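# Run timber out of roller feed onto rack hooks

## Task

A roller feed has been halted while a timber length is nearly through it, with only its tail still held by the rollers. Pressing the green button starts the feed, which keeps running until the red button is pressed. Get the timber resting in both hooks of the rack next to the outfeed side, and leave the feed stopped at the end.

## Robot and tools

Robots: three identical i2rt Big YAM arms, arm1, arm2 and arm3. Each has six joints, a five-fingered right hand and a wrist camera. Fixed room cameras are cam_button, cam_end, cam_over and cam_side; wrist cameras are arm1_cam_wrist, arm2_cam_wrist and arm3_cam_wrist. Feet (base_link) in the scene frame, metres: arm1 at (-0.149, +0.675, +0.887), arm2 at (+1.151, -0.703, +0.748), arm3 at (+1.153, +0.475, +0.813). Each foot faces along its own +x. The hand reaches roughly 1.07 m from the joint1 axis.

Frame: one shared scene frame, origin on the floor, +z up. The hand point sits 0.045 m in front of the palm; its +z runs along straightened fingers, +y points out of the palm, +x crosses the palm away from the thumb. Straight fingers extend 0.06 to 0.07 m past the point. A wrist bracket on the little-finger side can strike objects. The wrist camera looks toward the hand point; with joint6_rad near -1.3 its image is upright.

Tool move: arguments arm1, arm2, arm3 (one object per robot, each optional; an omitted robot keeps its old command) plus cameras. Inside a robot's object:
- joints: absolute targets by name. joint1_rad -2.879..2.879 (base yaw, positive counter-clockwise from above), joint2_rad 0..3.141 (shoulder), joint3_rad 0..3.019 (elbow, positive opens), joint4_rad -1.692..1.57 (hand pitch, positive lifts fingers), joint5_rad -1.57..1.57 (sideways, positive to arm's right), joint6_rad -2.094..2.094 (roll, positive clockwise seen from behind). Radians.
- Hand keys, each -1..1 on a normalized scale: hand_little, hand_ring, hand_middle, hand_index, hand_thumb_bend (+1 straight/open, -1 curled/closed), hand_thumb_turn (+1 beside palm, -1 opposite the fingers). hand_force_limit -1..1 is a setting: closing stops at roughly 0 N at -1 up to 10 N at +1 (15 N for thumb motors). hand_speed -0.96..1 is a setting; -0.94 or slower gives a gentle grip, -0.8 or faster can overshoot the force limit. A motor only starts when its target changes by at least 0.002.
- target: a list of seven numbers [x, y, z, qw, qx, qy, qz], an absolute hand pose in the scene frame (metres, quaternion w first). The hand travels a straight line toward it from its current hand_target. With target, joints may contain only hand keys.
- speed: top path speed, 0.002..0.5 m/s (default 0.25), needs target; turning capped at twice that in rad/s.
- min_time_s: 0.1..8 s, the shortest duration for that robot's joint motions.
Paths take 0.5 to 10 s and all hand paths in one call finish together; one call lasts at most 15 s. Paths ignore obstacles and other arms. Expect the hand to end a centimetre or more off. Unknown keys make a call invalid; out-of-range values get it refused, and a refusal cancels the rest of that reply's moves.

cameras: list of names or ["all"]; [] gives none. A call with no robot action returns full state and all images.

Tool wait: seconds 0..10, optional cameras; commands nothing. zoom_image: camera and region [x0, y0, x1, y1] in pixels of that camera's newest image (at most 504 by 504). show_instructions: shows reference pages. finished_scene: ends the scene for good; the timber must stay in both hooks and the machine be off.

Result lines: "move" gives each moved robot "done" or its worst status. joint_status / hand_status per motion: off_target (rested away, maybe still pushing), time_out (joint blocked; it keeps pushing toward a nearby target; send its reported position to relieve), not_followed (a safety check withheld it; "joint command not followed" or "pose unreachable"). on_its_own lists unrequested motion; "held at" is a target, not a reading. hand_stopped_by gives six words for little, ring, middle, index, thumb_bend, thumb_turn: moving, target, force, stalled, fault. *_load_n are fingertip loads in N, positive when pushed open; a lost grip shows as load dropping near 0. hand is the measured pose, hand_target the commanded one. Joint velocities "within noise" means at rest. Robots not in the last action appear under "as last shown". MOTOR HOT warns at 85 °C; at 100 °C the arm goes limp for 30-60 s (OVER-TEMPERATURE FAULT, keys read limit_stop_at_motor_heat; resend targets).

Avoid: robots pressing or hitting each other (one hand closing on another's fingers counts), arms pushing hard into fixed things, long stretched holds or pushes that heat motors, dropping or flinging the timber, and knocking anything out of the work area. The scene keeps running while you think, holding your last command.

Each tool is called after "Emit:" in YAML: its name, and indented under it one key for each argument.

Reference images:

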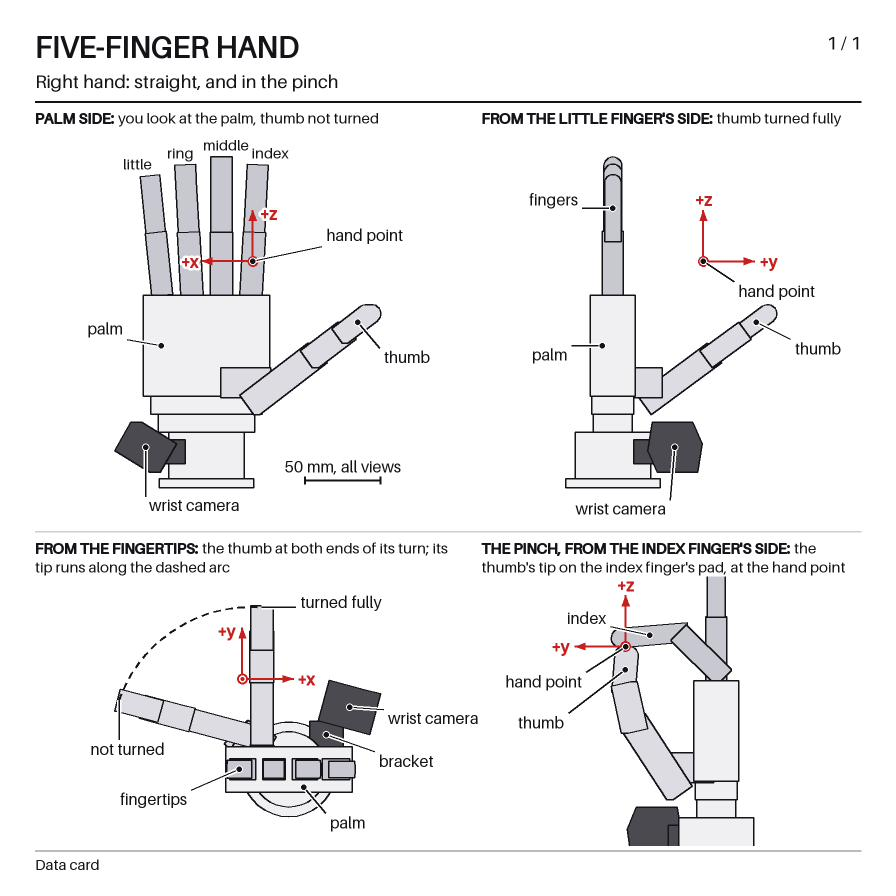

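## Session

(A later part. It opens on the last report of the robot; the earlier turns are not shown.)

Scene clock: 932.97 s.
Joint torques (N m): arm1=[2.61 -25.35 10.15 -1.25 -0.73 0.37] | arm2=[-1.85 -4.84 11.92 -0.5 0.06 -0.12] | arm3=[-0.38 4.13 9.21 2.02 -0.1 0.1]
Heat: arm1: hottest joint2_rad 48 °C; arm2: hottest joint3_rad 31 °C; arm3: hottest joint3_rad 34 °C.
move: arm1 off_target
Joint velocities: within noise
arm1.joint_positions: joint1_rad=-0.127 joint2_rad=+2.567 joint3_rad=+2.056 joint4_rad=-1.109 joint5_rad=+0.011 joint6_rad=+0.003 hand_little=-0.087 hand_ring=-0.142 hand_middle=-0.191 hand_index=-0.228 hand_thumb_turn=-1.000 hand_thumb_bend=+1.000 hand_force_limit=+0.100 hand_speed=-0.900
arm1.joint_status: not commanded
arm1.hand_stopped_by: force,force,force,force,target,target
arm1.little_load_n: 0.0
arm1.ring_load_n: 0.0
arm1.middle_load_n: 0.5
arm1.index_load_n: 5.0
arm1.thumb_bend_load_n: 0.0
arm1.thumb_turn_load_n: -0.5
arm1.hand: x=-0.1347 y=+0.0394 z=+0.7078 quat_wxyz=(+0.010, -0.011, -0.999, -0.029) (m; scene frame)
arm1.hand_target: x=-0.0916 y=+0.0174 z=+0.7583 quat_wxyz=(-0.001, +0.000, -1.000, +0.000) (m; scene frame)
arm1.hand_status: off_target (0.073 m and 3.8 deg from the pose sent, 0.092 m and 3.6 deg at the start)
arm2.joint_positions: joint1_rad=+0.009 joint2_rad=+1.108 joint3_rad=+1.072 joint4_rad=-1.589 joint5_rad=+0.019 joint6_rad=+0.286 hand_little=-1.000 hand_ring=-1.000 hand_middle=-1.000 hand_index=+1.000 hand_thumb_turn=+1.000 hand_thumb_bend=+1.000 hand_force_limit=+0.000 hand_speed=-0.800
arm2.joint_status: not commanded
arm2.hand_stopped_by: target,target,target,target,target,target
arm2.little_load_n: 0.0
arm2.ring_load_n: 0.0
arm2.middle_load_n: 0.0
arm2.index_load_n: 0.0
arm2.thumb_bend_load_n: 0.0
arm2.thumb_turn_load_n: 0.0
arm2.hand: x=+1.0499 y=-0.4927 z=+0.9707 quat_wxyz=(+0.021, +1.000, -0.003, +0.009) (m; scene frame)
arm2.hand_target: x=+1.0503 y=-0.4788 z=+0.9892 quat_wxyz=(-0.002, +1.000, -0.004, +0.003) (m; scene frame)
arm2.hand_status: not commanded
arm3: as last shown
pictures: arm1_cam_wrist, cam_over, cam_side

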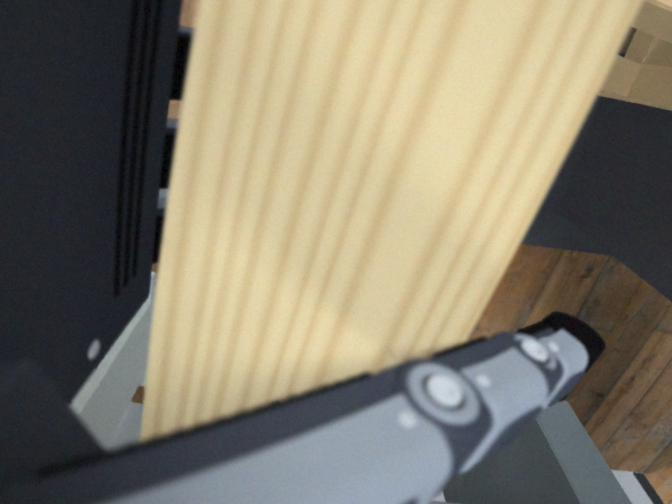

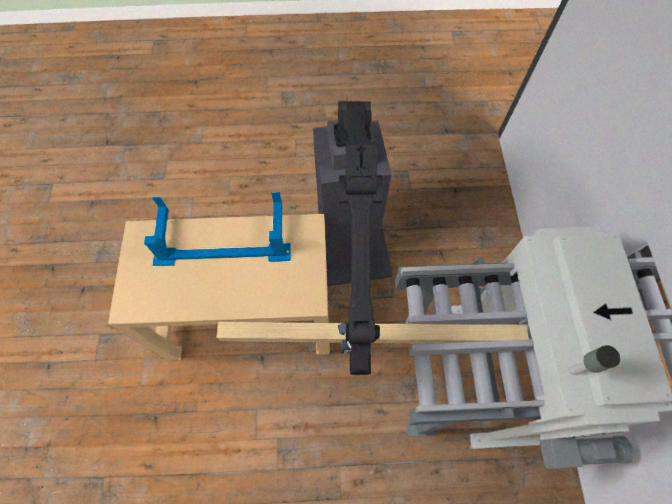

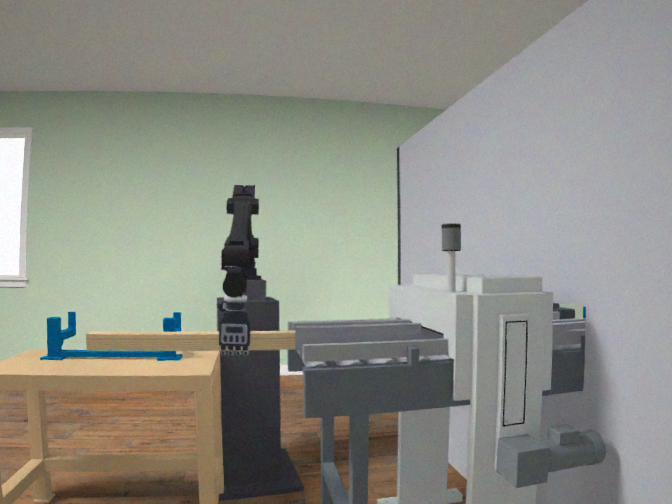

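Emit:
move:
  arm1: {"target": [-0.04, 0.015, 0.745, 0, 0, 1, 0], "speed": 0.08}
  cameras: ["cam_side", "cam_over", "cam_end"]

Scene clock: 937.83 s.
Joint torques (N m): arm1=[2.96 -23.18 11.49 -0.9 -0.8 0.38] | arm2=[-1.9 -4.6 11.84 -0.57 0.05 -0.12] | arm3=[-0.44 4.07 9.21 2.02 -0.1 0.1]
Heat: arm1: hottest joint2_rad 49 °C; arm2: hottest joint3_rad 31 °C; arm3: hottest joint3_rad 34 °C.
move: arm1 off_target
Joint velocities: within noise
arm1.joint_positions: joint1_rad=-0.061 joint2_rad=+2.567 joint3_rad=+2.061 joint4_rad=-1.106 joint5_rad=+0.014 joint6_rad=+0.072 hand_little=-0.087 hand_ring=-0.142 hand_middle=-0.191 hand_index=-0.228 hand_thumb_turn=-1.000 hand_thumb_bend=+1.000 hand_force_limit=+0.100 hand_speed=-0.900
arm1.joint_status: not commanded
arm1.hand_stopped_by: force,force,force,force,target,target
arm1.little_load_n: 0.0
arm1.ring_load_n: 0.5
arm1.middle_load_n: 0.5
arm1.index_load_n: 3.5
arm1.thumb_bend_load_n: 0.0
arm1.thumb_turn_load_n: -1.0
arm1.hand: x=-0.0891 y=+0.0368 z=+0.7081 quat_wxyz=(+0.013, -0.013, -1.000, -0.025) (m; scene frame)
arm1.hand_target: x=-0.0414 y=+0.0167 z=+0.7449 quat_wxyz=(+0.000, +0.000, -1.000, +0.001) (m; scene frame)
arm1.hand_status: off_target (0.065 m and 3.5 deg from the pose sent, 0.105 m and 3.8 deg at the start)
arm2, arm3: as last shown
arm2.thumb_turn_load_n: -0.5
pictures: cam_end, cam_over, cam_side

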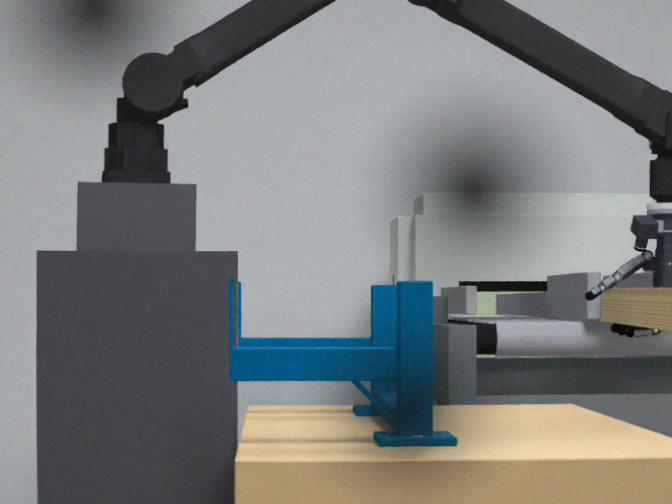

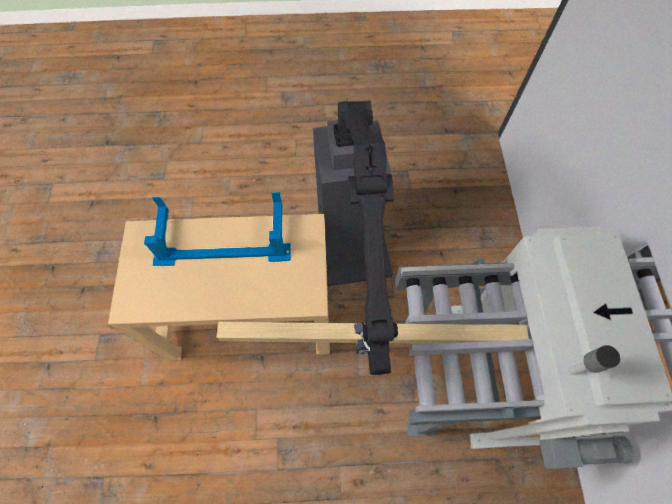

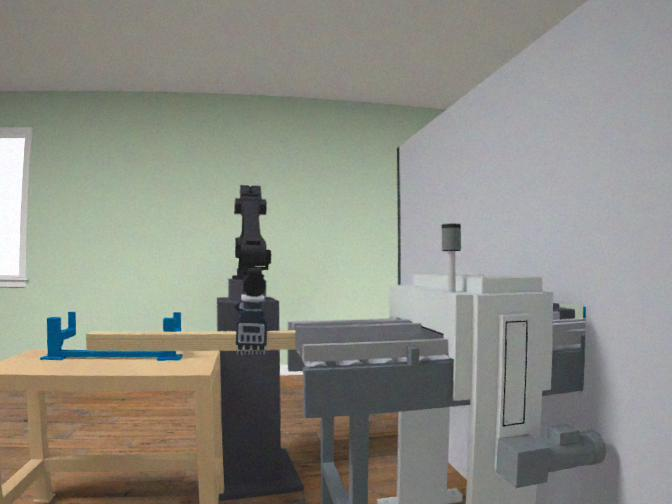

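Emit:
move:
  arm1: {"joints": {"hand_little": -0.65, "hand_ring": -0.65, "hand_middle": -0.65, "hand_index": -0.65, "hand_thumb_bend": 0.3, "hand_force_limit": 0.3}}
  cameras: ["arm1_cam_wrist", "cam_end"]

Emit:
zoom_image:
  camera: "cam_end"
  region: [552, 200, 672, 360]

Scene clock: 948.53 s.
Joint torques (N m): arm1=[2.96 -23.24 11.49 -0.94 -0.7 0.45] | arm2=[-1.67 -4.84 11.86 -0.53 0.05 -0.12] | arm3=[-0.38 4.07 9.21 2 -0.1 0.1]
Heat: arm1: hottest joint2_rad 49 °C; arm2: hottest joint3_rad 32 °C; arm3: hottest joint3_rad 34 °C.
move: arm1 off_target
Joint velocities: within noise
arm1.joint_positions: joint1_rad=-0.061 joint2_rad=+2.568 joint3_rad=+2.061 joint4_rad=-1.104 joint5_rad=+0.011 joint6_rad=+0.066 hand_little=-0.206 hand_ring=-0.213 hand_middle=-0.216 hand_index=-0.244 hand_thumb_turn=-1.000 hand_thumb_bend=+0.970 hand_force_limit=+0.300 hand_speed=-0.900
arm1.joint_status: hand_little off_target (ended at -0.206, target -0.650); hand_ring off_target (ended at -0.213, target -0.650); hand_middle off_target (ended at -0.216, target -0.650); hand_index off_target (ended at -0.244, target -0.650); hand_thumb_bend off_target (ended at +0.970, target +0.300); the others done
arm1.hand_stopped_by: force,force,force,force,force,target
arm1.little_load_n: 6.5
arm1.ring_load_n: 7.5
arm1.middle_load_n: 3.5
arm1.index_load_n: 6.0
arm1.thumb_bend_load_n: 10.5
arm1.thumb_turn_load_n: 2.0
arm1.hand: x=-0.0888 y=+0.0371 z=+0.7072 quat_wxyz=(+0.011, -0.010, -1.000, -0.025) (m; scene frame)
arm1.hand_target: x=-0.0413 y=+0.0169 z=+0.7441 quat_wxyz=(-0.001, +0.000, -1.000, +0.001) (m; scene frame)
arm1.hand_status: not commanded
arm2, arm3: as last shown
arm2.thumb_turn_load_n: 0.0
pictures: arm1_cam_wrist, cam_end

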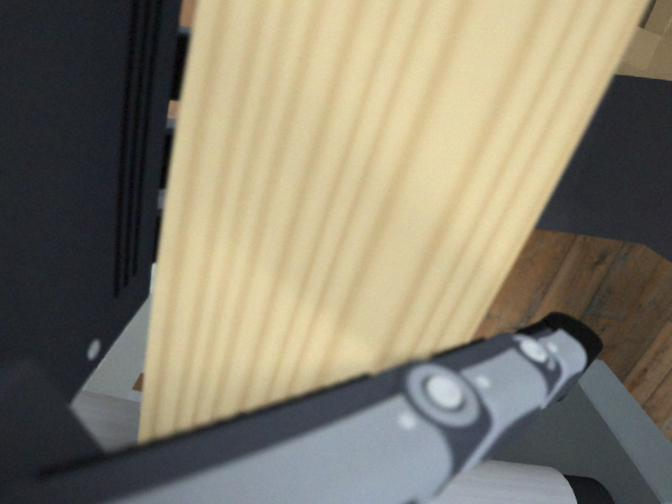

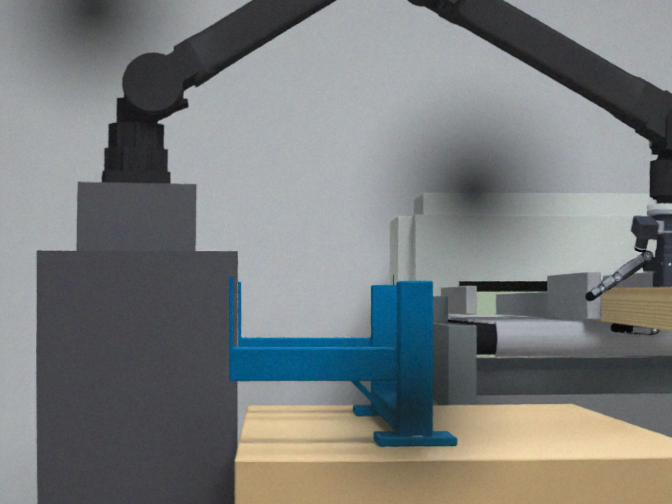

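Scaled by 3.150 from the camera's 672x504 image, which has a finer 960x720 frame.

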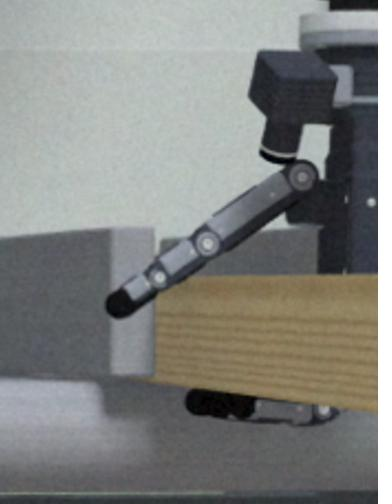

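Emit:
move:
  arm1: {"target": [-0.18, 0.028, 0.78, 0, 0, 1, 0], "speed": 0.08}
  cameras: ["cam_side", "cam_over", "cam_end"]

Emit:
zoom_image:
  camera: "cam_side"
  region: [40, 250, 360, 400]

Scene clock: 970.40 s.
Joint torques (N m): arm1=[-3.66 -28.16 7.47 -1.78 0.18 -0.34] | arm2=[-1.79 -4.72 11.95 -0.54 0.04 -0.13] | arm3=[-0.38 4.07 9.2 2 -0.11 0.1]
Heat: arm1: hottest joint2_rad 51 °C; arm2: hottest joint3_rad 32 °C; arm3: hottest joint3_rad 34 °C.
move: arm1 off_target
Joint velocities: within noise
arm1.joint_positions: joint1_rad=-0.169 joint2_rad=+2.553 joint3_rad=+2.035 joint4_rad=-1.094 joint5_rad=-0.018 joint6_rad=-0.040 hand_little=-0.206 hand_ring=-0.214 hand_middle=-0.216 hand_index=-0.243 hand_thumb_turn=-1.000 hand_thumb_bend=+0.970 hand_force_limit=+0.300 hand_speed=-0.900
arm1.joint_status: not commanded
arm1.hand_stopped_by: force,force,force,force,force,target
arm1.little_load_n: 2.0
arm1.ring_load_n: 5.0
arm1.middle_load_n: 3.5
arm1.index_load_n: 9.0
arm1.thumb_bend_load_n: 8.0
arm1.thumb_turn_load_n: 5.0
arm1.hand: x=-0.1579 y=+0.0418 z=+0.7108 quat_wxyz=(-0.005, -0.011, -1.000, -0.025) (m; scene frame)
arm1.hand_target: x=-0.1714 y=+0.0279 z=+0.7766 quat_wxyz=(-0.003, +0.001, -1.000, +0.001) (m; scene frame)
arm1.hand_status: off_target (0.074 m and 3.2 deg from the pose sent, 0.117 m and 3.4 deg at the start)
arm2, arm3: as last shown
pictures: cam_end, cam_over, cam_side

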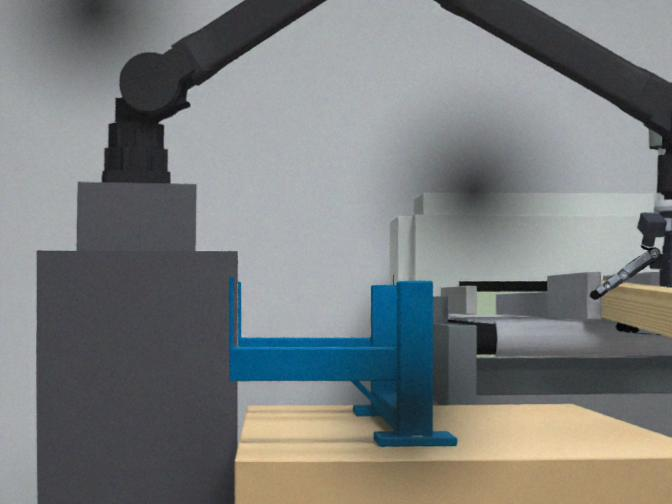

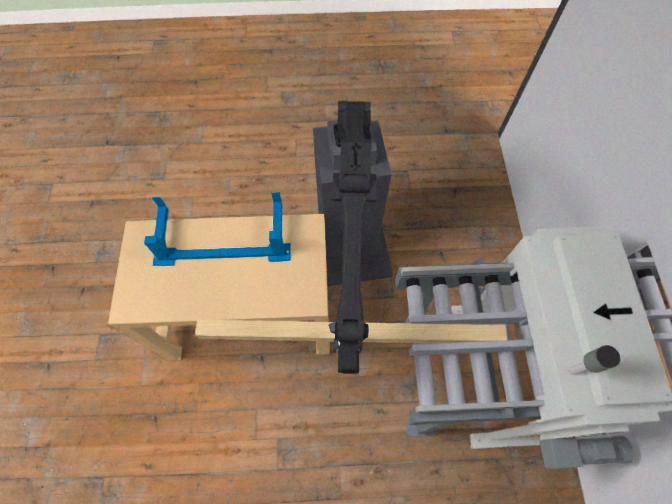

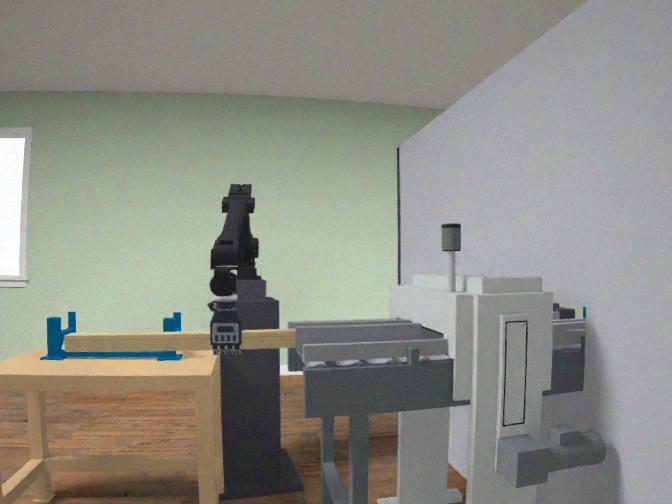

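Scaled by 1.575 from the camera's 672x504 image, which has a finer 960x720 frame.

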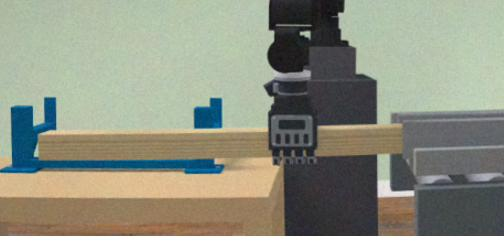

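Emit:
move:
  arm1: {"target": [-0.23, 0.030, 0.81, 0, 0, 1, 0], "speed": 0.08}
  cameras: ["cam_side", "cam_over", "cam_end"]

Emit:
zoom_image:
  camera: "cam_side"
  region: [40, 250, 360, 400]

Scene clock: 979.67 s.
Joint torques (N m): arm1=[-5.3 -28.16 10.02 -2.5 0.36 -0.59] | arm2=[-1.73 -4.6 11.85 -0.58 0.05 -0.13] | arm3=[-0.38 4.01 9.24 2.02 -0.1 0.1]
Heat: arm1: hottest joint2_rad 53 °C; arm2: hottest joint3_rad 33 °C; arm3: hottest joint3_rad 34 °C.
move: arm1 off_target
Joint velocities: within noise
arm1.joint_positions: joint1_rad=-0.228 joint2_rad=+2.528 joint3_rad=+2.035 joint4_rad=-1.127 joint5_rad=-0.014 joint6_rad=-0.089 hand_little=-0.206 hand_ring=-0.214 hand_middle=-0.216 hand_index=-0.243 hand_thumb_turn=-1.000 hand_thumb_bend=+0.970 hand_force_limit=+0.300 hand_speed=-0.900
arm1.joint_status: not commanded
arm1.hand_stopped_by: force,force,force,force,force,target
arm1.little_load_n: 1.0
arm1.ring_load_n: 3.5
arm1.middle_load_n: 3.5
arm1.index_load_n: 10.5
arm1.thumb_bend_load_n: 7.0
arm1.thumb_turn_load_n: 7.0
arm1.hand: x=-0.1992 y=+0.0467 z=+0.7286 quat_wxyz=(-0.005, -0.016, -0.999, -0.029) (m; scene frame)
arm1.hand_target: x=-0.2291 y=+0.0307 z=+0.8043 quat_wxyz=(+0.002, -0.001, -1.000, +0.001) (m; scene frame)
arm1.hand_status: off_target (0.089 m and 3.9 deg from the pose sent, 0.123 m and 3.2 deg at the start)
arm2, arm3: as last shown
pictures: cam_end, cam_over, cam_side

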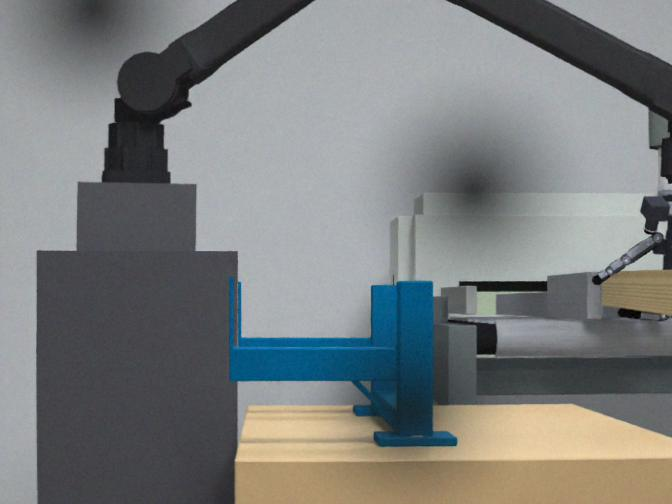

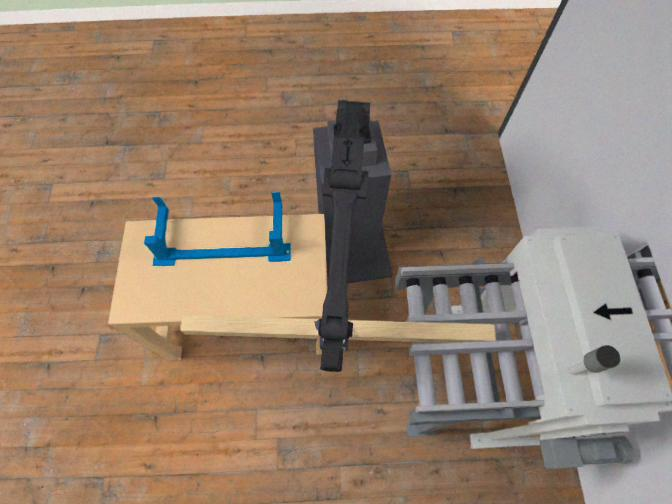

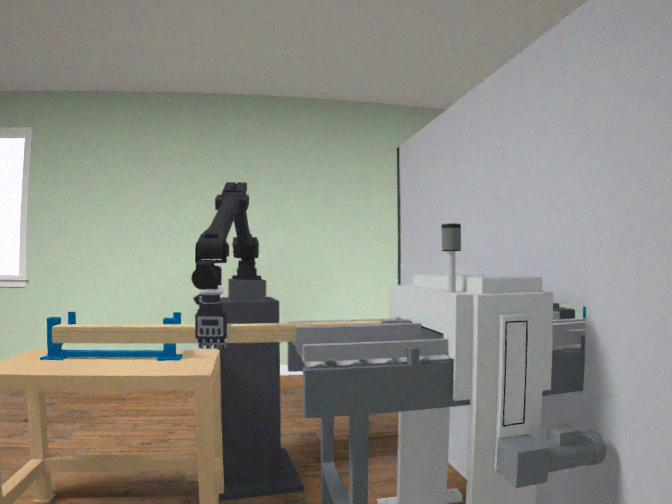

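Scaled by 1.575 from the camera's 672x504 image, which has a finer 960x720 frame.

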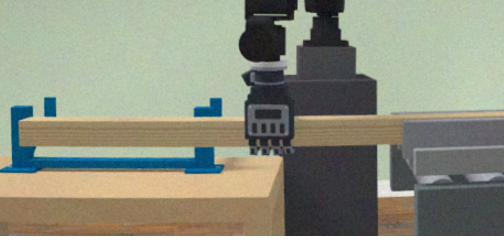

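Emit:
move:
  arm1: {"target": [-0.25, 0.033, 0.905, 0, 0, 1, 0], "speed": 0.08}
  cameras: ["cam_side", "cam_over", "cam_end"]

Emit:
zoom_image:
  camera: "cam_side"
  region: [40, 250, 400, 400]

Scene clock: 989.63 s.
Joint torques (N m): arm1=[-5.07 -29.51 9.78 -2.92 -0.1 -0.7] | arm2=[-1.61 -4.66 11.86 -0.58 0.05 -0.12] | arm3=[-0.38 4.01 9.21 2.02 -0.1 0.1]
Heat: arm1: hottest joint2_rad 49 °C; arm2: hottest joint3_rad 33 °C; arm3: hottest joint3_rad 34 °C.
move: arm1 off_target
Joint velocities: within noise
arm1.joint_positions: joint1_rad=-0.242 joint2_rad=+2.475 joint3_rad=+2.035 joint4_rad=-1.183 joint5_rad=+0.005 joint6_rad=-0.090 hand_little=-0.206 hand_ring=-0.214 hand_middle=-0.217 hand_index=-0.243 hand_thumb_turn=-1.000 hand_thumb_bend=+0.970 hand_force_limit=+0.300 hand_speed=-0.900
arm1.joint_status: not commanded
arm1.hand_stopped_by: force,force,force,force,force,target
arm1.little_load_n: 0.0
arm1.ring_load_n: 0.0
arm1.middle_load_n: 1.0
arm1.index_load_n: 16.5
arm1.thumb_bend_load_n: 7.5
arm1.thumb_turn_load_n: 8.5
arm1.hand: x=-0.2111 y=+0.0480 z=+0.7651 quat_wxyz=(+0.004, -0.022, -0.999, -0.031) (m; scene frame)
arm1.hand_target: x=-0.2371 y=+0.0381 z=+0.8533 quat_wxyz=(+0.005, -0.001, -1.000, +0.002) (m; scene frame)
arm1.hand_status: off_target (0.146 m and 4.4 deg from the pose sent, 0.184 m and 3.9 deg at the start; pose on its path clipped on 49 of 56 steps)
arm2, arm3: as last shown
arm3.thumb_bend_load_n: 0.5
pictures: cam_end, cam_over, cam_side

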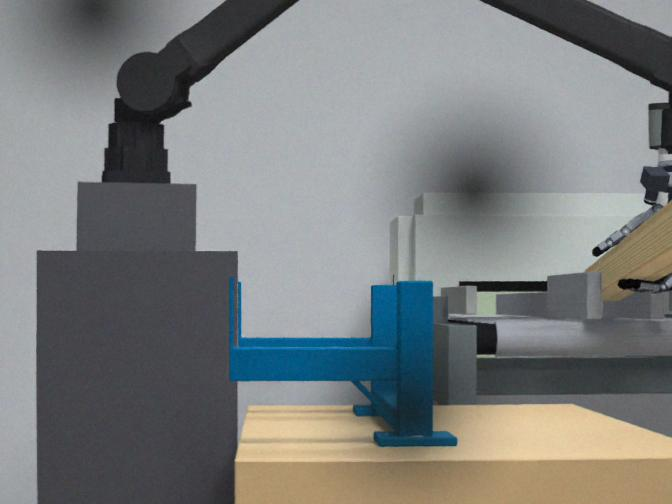

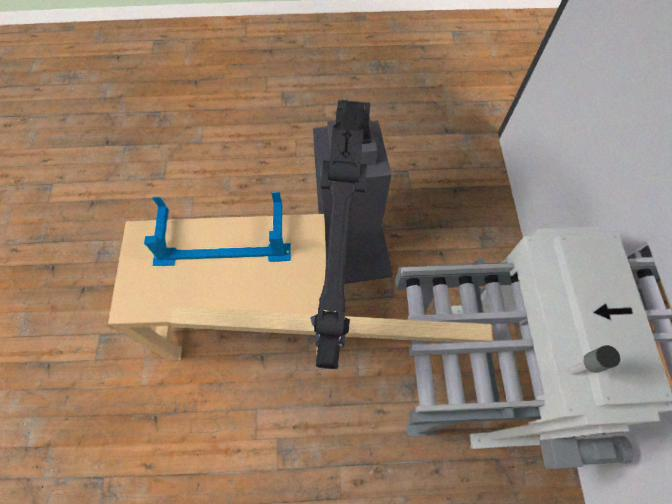

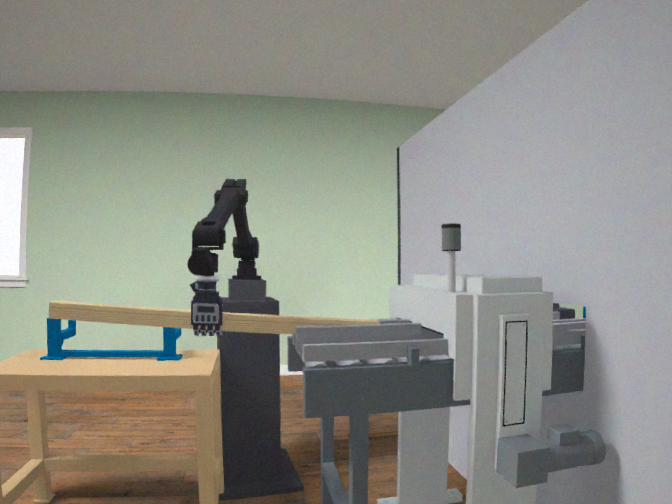

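Scaled by 1.400 from the camera's 672x504 image, which has a finer 960x720 frame.

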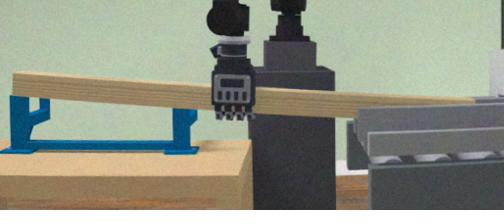

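Emit:
move:
  arm1: {"target": [-0.20, 0.025, 0.76, 0, 0, 1, 0], "speed": 0.08}
  cameras: ["cam_side", "cam_over", "cam_end"]

Emit:
zoom_image:
  camera: "cam_side"
  region: [40, 250, 460, 400]

Scene clock: 1026.40 s.
Joint torques (N m): arm1=[-0.73 -23.65 9.57 -0.31 0.47 -0.04] | arm2=[-1.73 -4.66 11.81 -0.55 0.05 -0.12] | arm3=[-0.38 4.07 9.21 2 -0.1 0.1]
Heat: arm1: hottest joint2_rad 59 °C; arm2: hottest joint3_rad 33 °C; arm3: hottest joint3_rad 34 °C.
move: arm1 off_target
Joint velocities: within noise
arm1.joint_positions: joint1_rad=-0.242 joint2_rad=+2.531 joint3_rad=+2.035 joint4_rad=-1.123 joint5_rad=-0.026 joint6_rad=-0.110 hand_little=-0.206 hand_ring=-0.214 hand_middle=-0.217 hand_index=-0.243 hand_thumb_turn=-1.000 hand_thumb_bend=+0.970 hand_force_limit=+0.300 hand_speed=-0.900
arm1.joint_status: not commanded
arm1.hand_stopped_by: force,force,force,force,force,target
arm1.little_load_n: 1.5
arm1.ring_load_n: 5.0
arm1.middle_load_n: 3.5
arm1.index_load_n: 7.0
arm1.thumb_bend_load_n: 8.0
arm1.thumb_turn_load_n: -4.0
arm1.hand: x=-0.2069 y=+0.0475 z=+0.7268 quat_wxyz=(-0.011, -0.012, -0.999, -0.028) (m; scene frame)
arm1.hand_target: x=-0.1998 y=+0.0267 z=+0.7601 quat_wxyz=(-0.003, +0.001, -1.000, +0.000) (m; scene frame)
arm1.hand_status: off_target (0.041 m and 3.7 deg from the pose sent, 0.026 m and 4.4 deg at the start)
arm2, arm3: as last shown
arm3.thumb_bend_load_n: 0.0
pictures: cam_end, cam_over, cam_side

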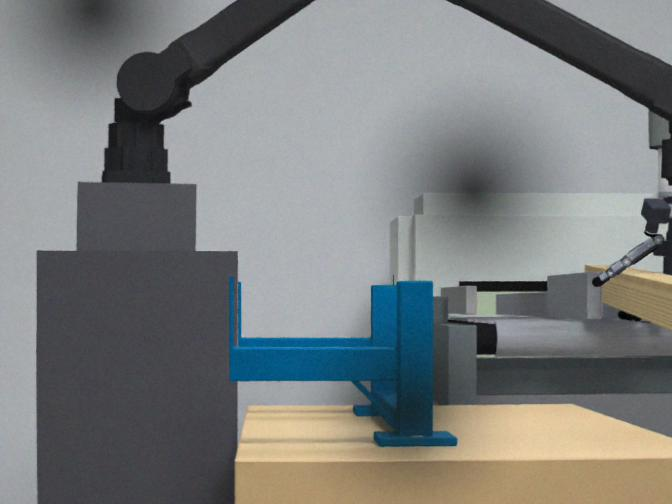

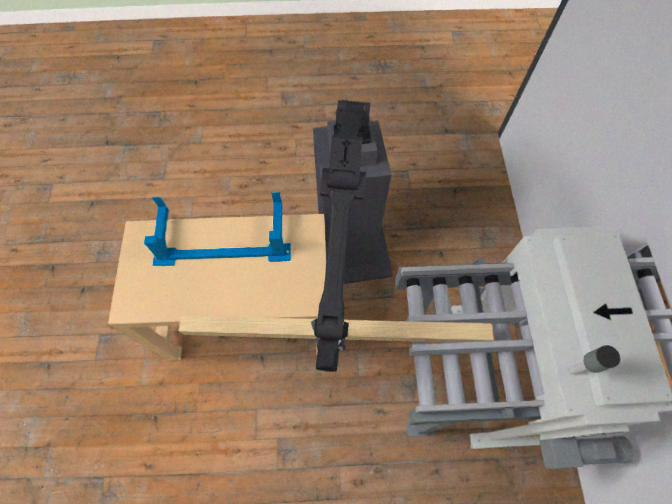

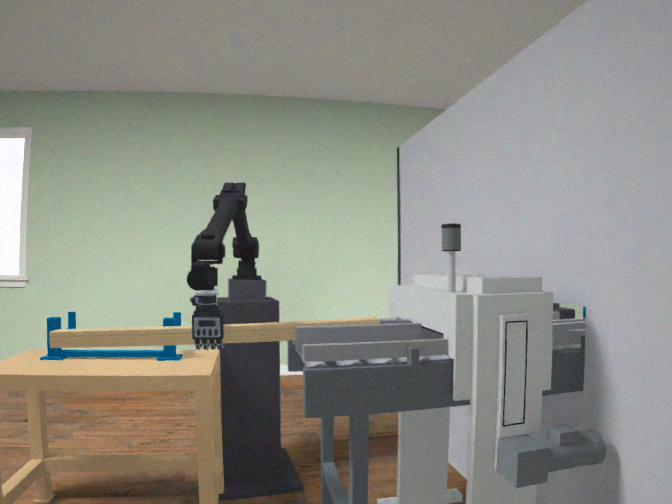

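Scaled by 1.200 from the camera's 672x504 image, which has a finer 960x720 frame.

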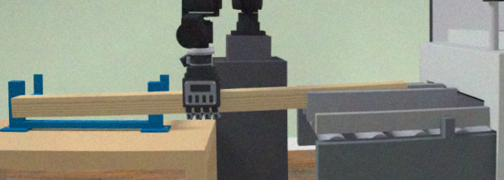

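Emit:
move:
  arm1: {"target": [-0.12, 0.025, 0.755, 0, 0, 1, 0], "speed": 0.06}
  cameras: ["cam_over", "cam_end", "cam_side"]

Scene clock: 1049.63 s.
Joint torques (N m): arm1=[-0.15 -24.29 8.12 -0.46 0.01 0.22] | arm2=[-1.73 -4.42 11.92 -0.51 0.02 -0.12] | arm3=[-0.38 4.07 9.22 1.99 -0.1 0.1]
Heat: arm1: hottest joint2_rad 53 °C; arm2: hottest joint3_rad 34 °C; arm3: hottest joint3_rad 34 °C.
move: arm1 off_target
Joint velocities: within noise
arm1.joint_positions: joint1_rad=-0.139 joint2_rad=+2.534 joint3_rad=+2.026 joint4_rad=-1.097 joint5_rad=+0.000 joint6_rad=-0.023 hand_little=-0.206 hand_ring=-0.214 hand_middle=-0.217 hand_index=-0.243 hand_thumb_turn=-1.000 hand_thumb_bend=+0.970 hand_force_limit=+0.300 hand_speed=-0.900
arm1.joint_status: not commanded
arm1.hand_stopped_by: force,force,force,force,force,target
arm1.little_load_n: 1.0
arm1.ring_load_n: 4.0
arm1.middle_load_n: 3.0
arm1.index_load_n: 8.0
arm1.thumb_bend_load_n: 7.5
arm1.thumb_turn_load_n: -2.5
arm1.hand: x=-0.1419 y=+0.0409 z=+0.7191 quat_wxyz=(+0.004, -0.004, -1.000, -0.023) (m; scene frame)
arm1.hand_target: x=-0.1251 y=+0.0261 z=+0.7537 quat_wxyz=(+0.003, -0.001, -1.000, -0.001) (m; scene frame)
arm1.hand_status: off_target (0.045 m and 2.7 deg from the pose sent, 0.094 m and 3.7 deg at the start)
arm2: as last shown
arm3.joint_positions: joint1_rad=+0.338 joint2_rad=+0.617 joint3_rad=+1.359 joint4_rad=-1.217 joint5_rad=-0.294 joint6_rad=-1.422 hand_little=+1.000 hand_ring=+1.000 hand_middle=+1.000 hand_index=+1.000 hand_thumb_turn=+1.000 hand_thumb_bend=+1.000 hand_force_limit=+0.000 hand_speed=-0.800
arm3.joint_status: not commanded
arm3.hand_stopped_by: target,target,target,target,target,target
arm3.little_load_n: 0.0
arm3.ring_load_n: 0.0
arm3.middle_load_n: 0.0
arm3.index_load_n: 0.0
arm3.thumb_bend_load_n: 0.0
arm3.thumb_turn_load_n: 0.0
arm3.hand: x=+1.2180 y=+0.2290 z=+1.3180 quat_wxyz=(+0.183, +0.676, -0.506, +0.504) (m; scene frame)
arm3.hand_target: x=+1.2176 y=+0.2307 z=+1.3311 quat_wxyz=(+0.191, +0.671, -0.500, +0.513) (m; scene frame)
arm3.hand_status: not commanded
pictures: cam_end, cam_over, cam_side

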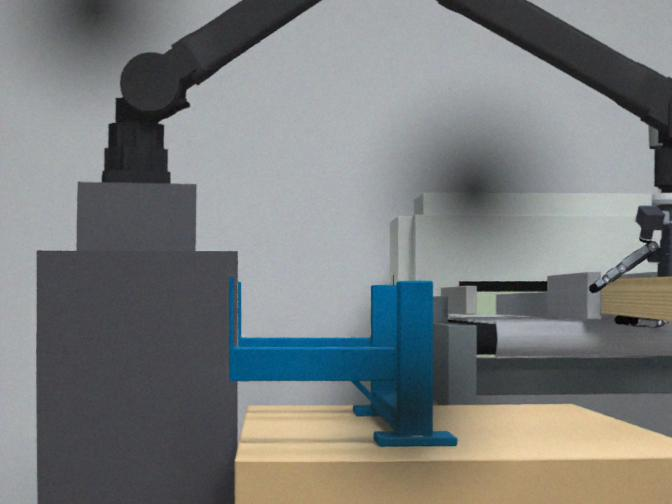

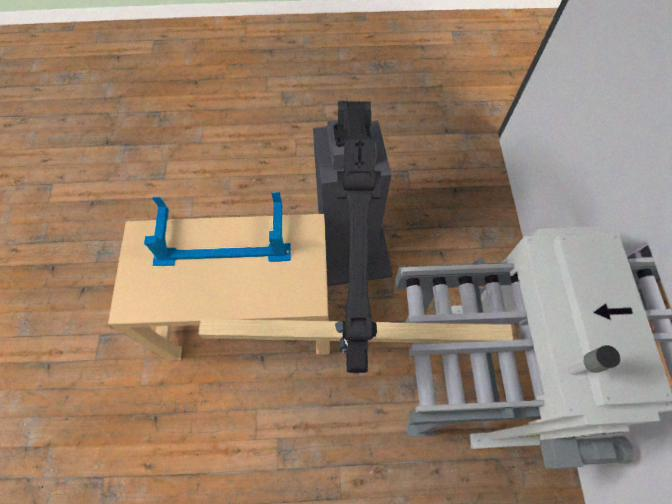

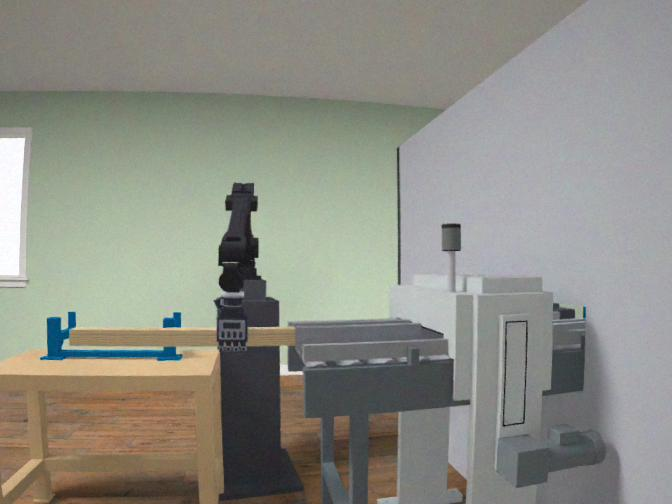

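Emit:
move:
  arm1: {"target": [-0.06, 0.02, 0.745, 0, 0, 1, 0], "speed": 0.06}
  cameras: ["cam_over", "cam_end", "cam_side"]

Scene clock: 1057.00 s.
Joint torques (N m): arm1=[2.32 -22.77 11 -1.07 -0.32 0.54] | arm2=[-1.61 -4.54 11.89 -0.5 0.05 -0.13] | arm3=[-0.44 4.13 9.22 1.99 -0.1 0.1]
Heat: arm1: hottest joint2_rad 54 °C; arm2: hottest joint3_rad 34 °C; arm3: hottest joint3_rad 34 °C.
move: arm1 off_target
Joint velocities: within noise
arm1.joint_positions: joint1_rad=-0.081 joint2_rad=+2.544 joint3_rad=+2.026 joint4_rad=-1.078 joint5_rad=+0.002 joint6_rad=+0.029 hand_little=-0.206 hand_ring=-0.214 hand_middle=-0.217 hand_index=-0.243 hand_thumb_turn=-1.000 hand_thumb_bend=+0.970 hand_force_limit=+0.300 hand_speed=-0.900
arm1.joint_status: not commanded
arm1.hand_stopped_by: force,force,force,force,force,target
arm1.little_load_n: 1.5
arm1.ring_load_n: 4.5
arm1.middle_load_n: 2.5
arm1.index_load_n: 6.5
arm1.thumb_bend_load_n: 7.5
arm1.thumb_turn_load_n: -3.5
arm1.hand: x=-0.1020 y=+0.0389 z=+0.7117 quat_wxyz=(+0.006, -0.001, -1.000, -0.018) (m; scene frame)
arm1.hand_target: x=-0.0614 y=+0.0214 z=+0.7442 quat_wxyz=(+0.000, +0.000, -1.000, +0.002) (m; scene frame)
arm1.hand_status: off_target (0.057 m and 2.2 deg from the pose sent, 0.088 m and 2.7 deg at the start)
arm2.joint_positions: joint1_rad=+0.009 joint2_rad=+1.108 joint3_rad=+1.072 joint4_rad=-1.589 joint5_rad=+0.019 joint6_rad=+0.286 hand_little=-1.000 hand_ring=-1.000 hand_middle=-1.000 hand_index=+1.000 hand_thumb_turn=+1.000 hand_thumb_bend=+1.000 hand_force_limit=+0.000 hand_speed=-0.800
arm2.joint_status: not commanded
arm2.hand_stopped_by: target,target,target,target,target,target
arm2.little_load_n: 0.0
arm2.ring_load_n: 0.0
arm2.middle_load_n: 0.0
arm2.index_load_n: 0.0
arm2.thumb_bend_load_n: -0.5
arm2.thumb_turn_load_n: 0.0
arm2.hand: x=+1.0499 y=-0.4927 z=+0.9707 quat_wxyz=(+0.021, +1.000, -0.003, +0.009) (m; scene frame)
arm2.hand_target: x=+1.0503 y=-0.4788 z=+0.9892 quat_wxyz=(-0.002, +1.000, -0.004, +0.003) (m; scene frame)
arm2.hand_status: not commanded
arm3: as last shown
pictures: cam_end, cam_over, cam_side

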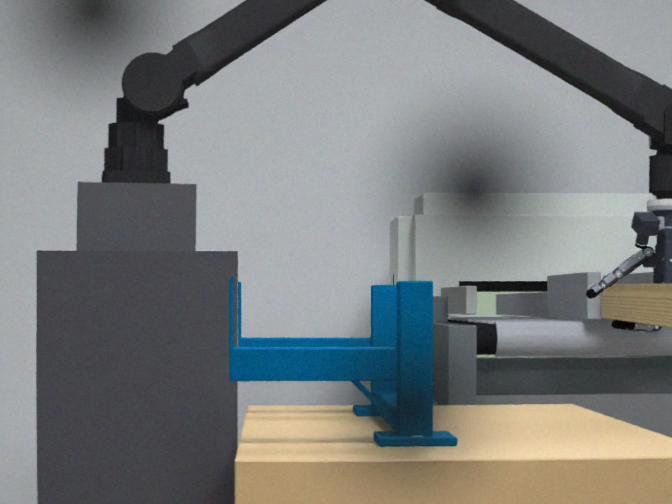

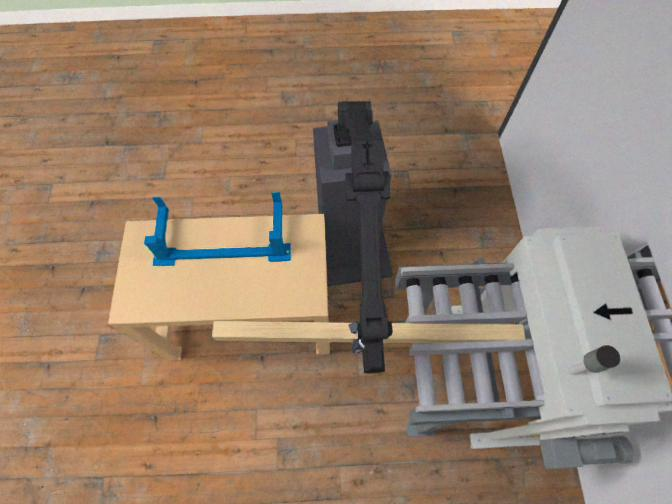

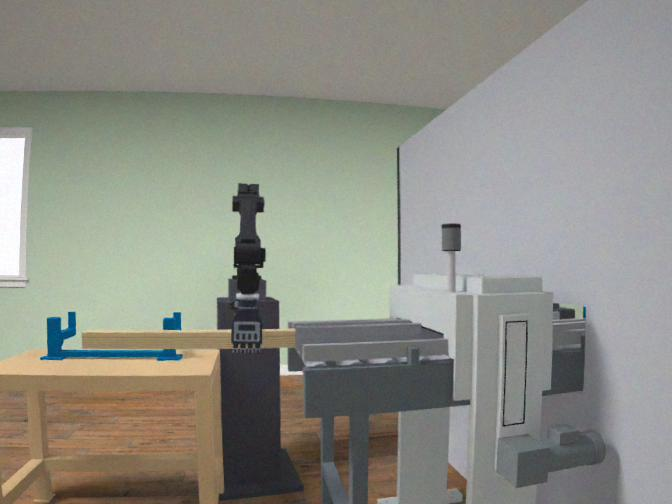

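Emit:
move:
  arm1: {"joints": {"hand_thumb_bend": 1.0}}
  cameras: ["cam_end"]

Emit:
move:
  arm1: {"target": [-0.01, 0.02, 0.745, 0, 0, 1, 0], "speed": 0.06}
  cameras: ["cam_over", "cam_end", "cam_side"]

Scene clock: 1065.90 s.
Joint torques (N m): arm1=[2.32 -22.77 11 -1.07 -0.36 0.52] | arm2=[-1.61 -4.54 11.86 -0.47 0.04 -0.12] | arm3=[-0.44 4.13 9.22 2.02 -0.1 0.1]
Heat: arm1: hottest joint2_rad 53 °C; arm2: hottest joint3_rad 34 °C; arm3: hottest joint3_rad 34 °C.
move: arm1 done
Joint velocities: within noise
arm1.joint_positions: joint1_rad=-0.081 joint2_rad=+2.545 joint3_rad=+2.026 joint4_rad=-1.078 joint5_rad=+0.002 joint6_rad=+0.031 hand_little=-0.206 hand_ring=-0.214 hand_middle=-0.217 hand_index=-0.244 hand_thumb_turn=-1.000 hand_thumb_bend=+1.000 hand_force_limit=+0.300 hand_speed=-0.900
arm1.joint_status: all done
arm1.hand_stopped_by: force,force,force,force,target,target
arm1.little_load_n: 2.0
arm1.ring_load_n: 2.5
arm1.middle_load_n: 0.5
arm1.index_load_n: 4.0
arm1.thumb_bend_load_n: 0.5
arm1.thumb_turn_load_n: -2.0
arm1.hand: x=-0.1019 y=+0.0393 z=+0.7108 quat_wxyz=(+0.006, -0.002, -1.000, -0.019) (m; scene frame)
arm1.hand_target: x=-0.0616 y=+0.0216 z=+0.7438 quat_wxyz=(-0.001, +0.000, -1.000, +0.001) (m; scene frame)
arm1.hand_status: not commanded
arm2, arm3: as last shown
arm2.thumb_bend_load_n: 0.0
arm3.ring_load_n: 0.5
pictures: cam_end

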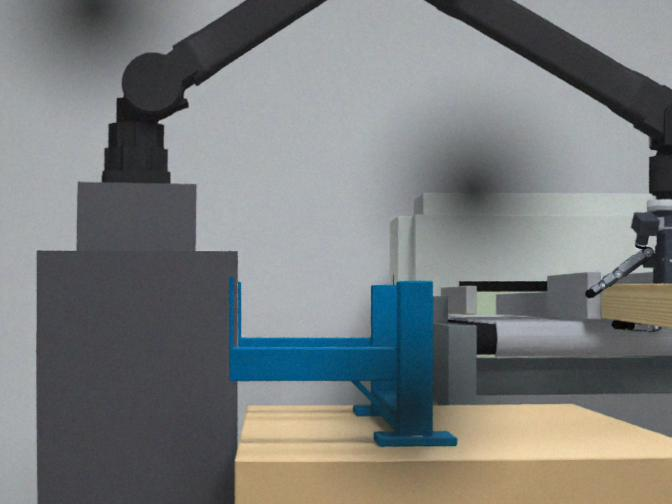

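Scene clock: 1067.27 s.
Joint torques (N m): arm1=[6.12 -22.65 11.78 -1.39 -0.75 0.96] | arm2=[-1.79 -4.72 11.81 -0.47 0.06 -0.11] | arm3=[-0.44 4.07 9.21 2 -0.1 0.1]
Heat: arm1: hottest joint2_rad 53 °C; arm2: hottest joint3_rad 34 °C; arm3: hottest joint3_rad 34 °C.
move: arm1 off_target
Joint velocities: within noise
arm1.joint_positions: joint1_rad=-0.058 joint2_rad=+2.547 joint3_rad=+2.030 joint4_rad=-1.077 joint5_rad=+0.011 joint6_rad=+0.052 hand_little=-0.206 hand_ring=-0.214 hand_middle=-0.217 hand_index=-0.244 hand_thumb_turn=-1.000 hand_thumb_bend=+1.000 hand_force_limit=+0.300 hand_speed=-0.900
arm1.joint_status: not commanded
arm1.hand_stopped_by: force,force,force,force,target,target
arm1.little_load_n: 3.5
arm1.ring_load_n: 3.5
arm1.middle_load_n: 0.5
arm1.index_load_n: 2.0
arm1.thumb_bend_load_n: 1.5
arm1.thumb_turn_load_n: -5.0
arm1.hand: x=-0.0877 y=+0.0378 z=+0.7105 quat_wxyz=(+0.011, -0.001, -1.000, -0.016) (m; scene frame)
arm1.hand_target: x=-0.0129 y=+0.0243 z=+0.7450 quat_wxyz=(-0.002, +0.001, -1.000, +0.002) (m; scene frame)
arm1.hand_status: off_target (0.087 m and 2.2 deg from the pose sent, 0.100 m and 2.3 deg at the start)
arm2, arm3: as last shown
arm3.ring_load_n: 0.0
pictures: cam_end, cam_over, cam_side

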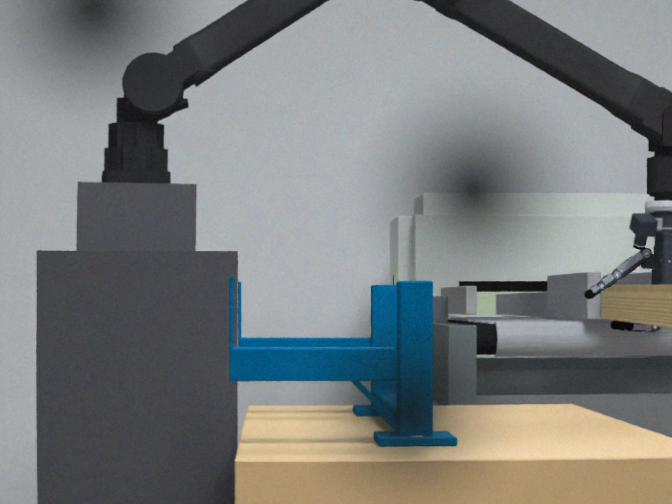

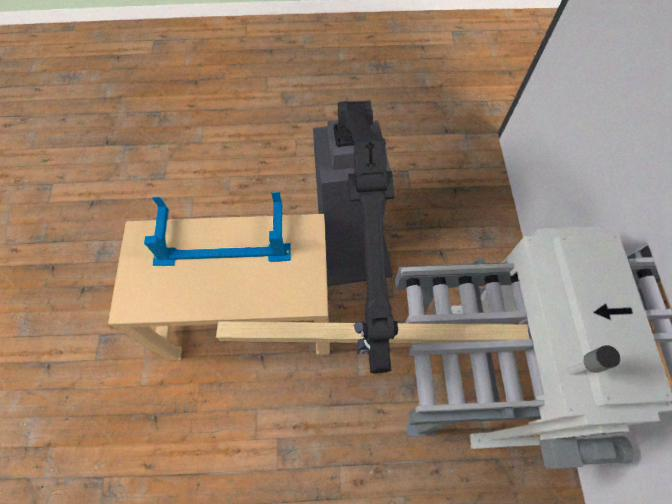

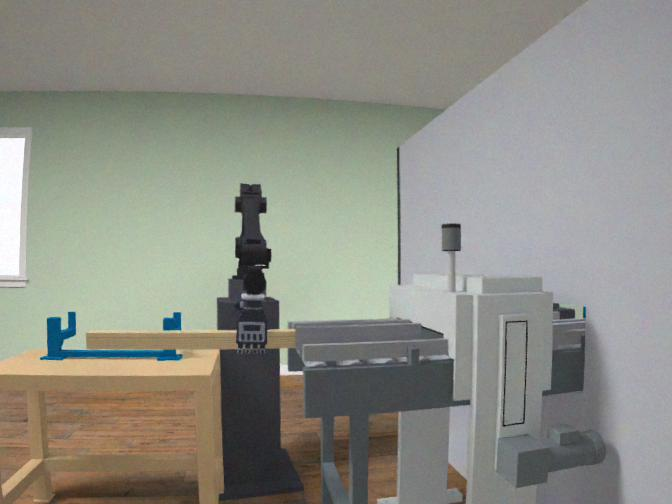

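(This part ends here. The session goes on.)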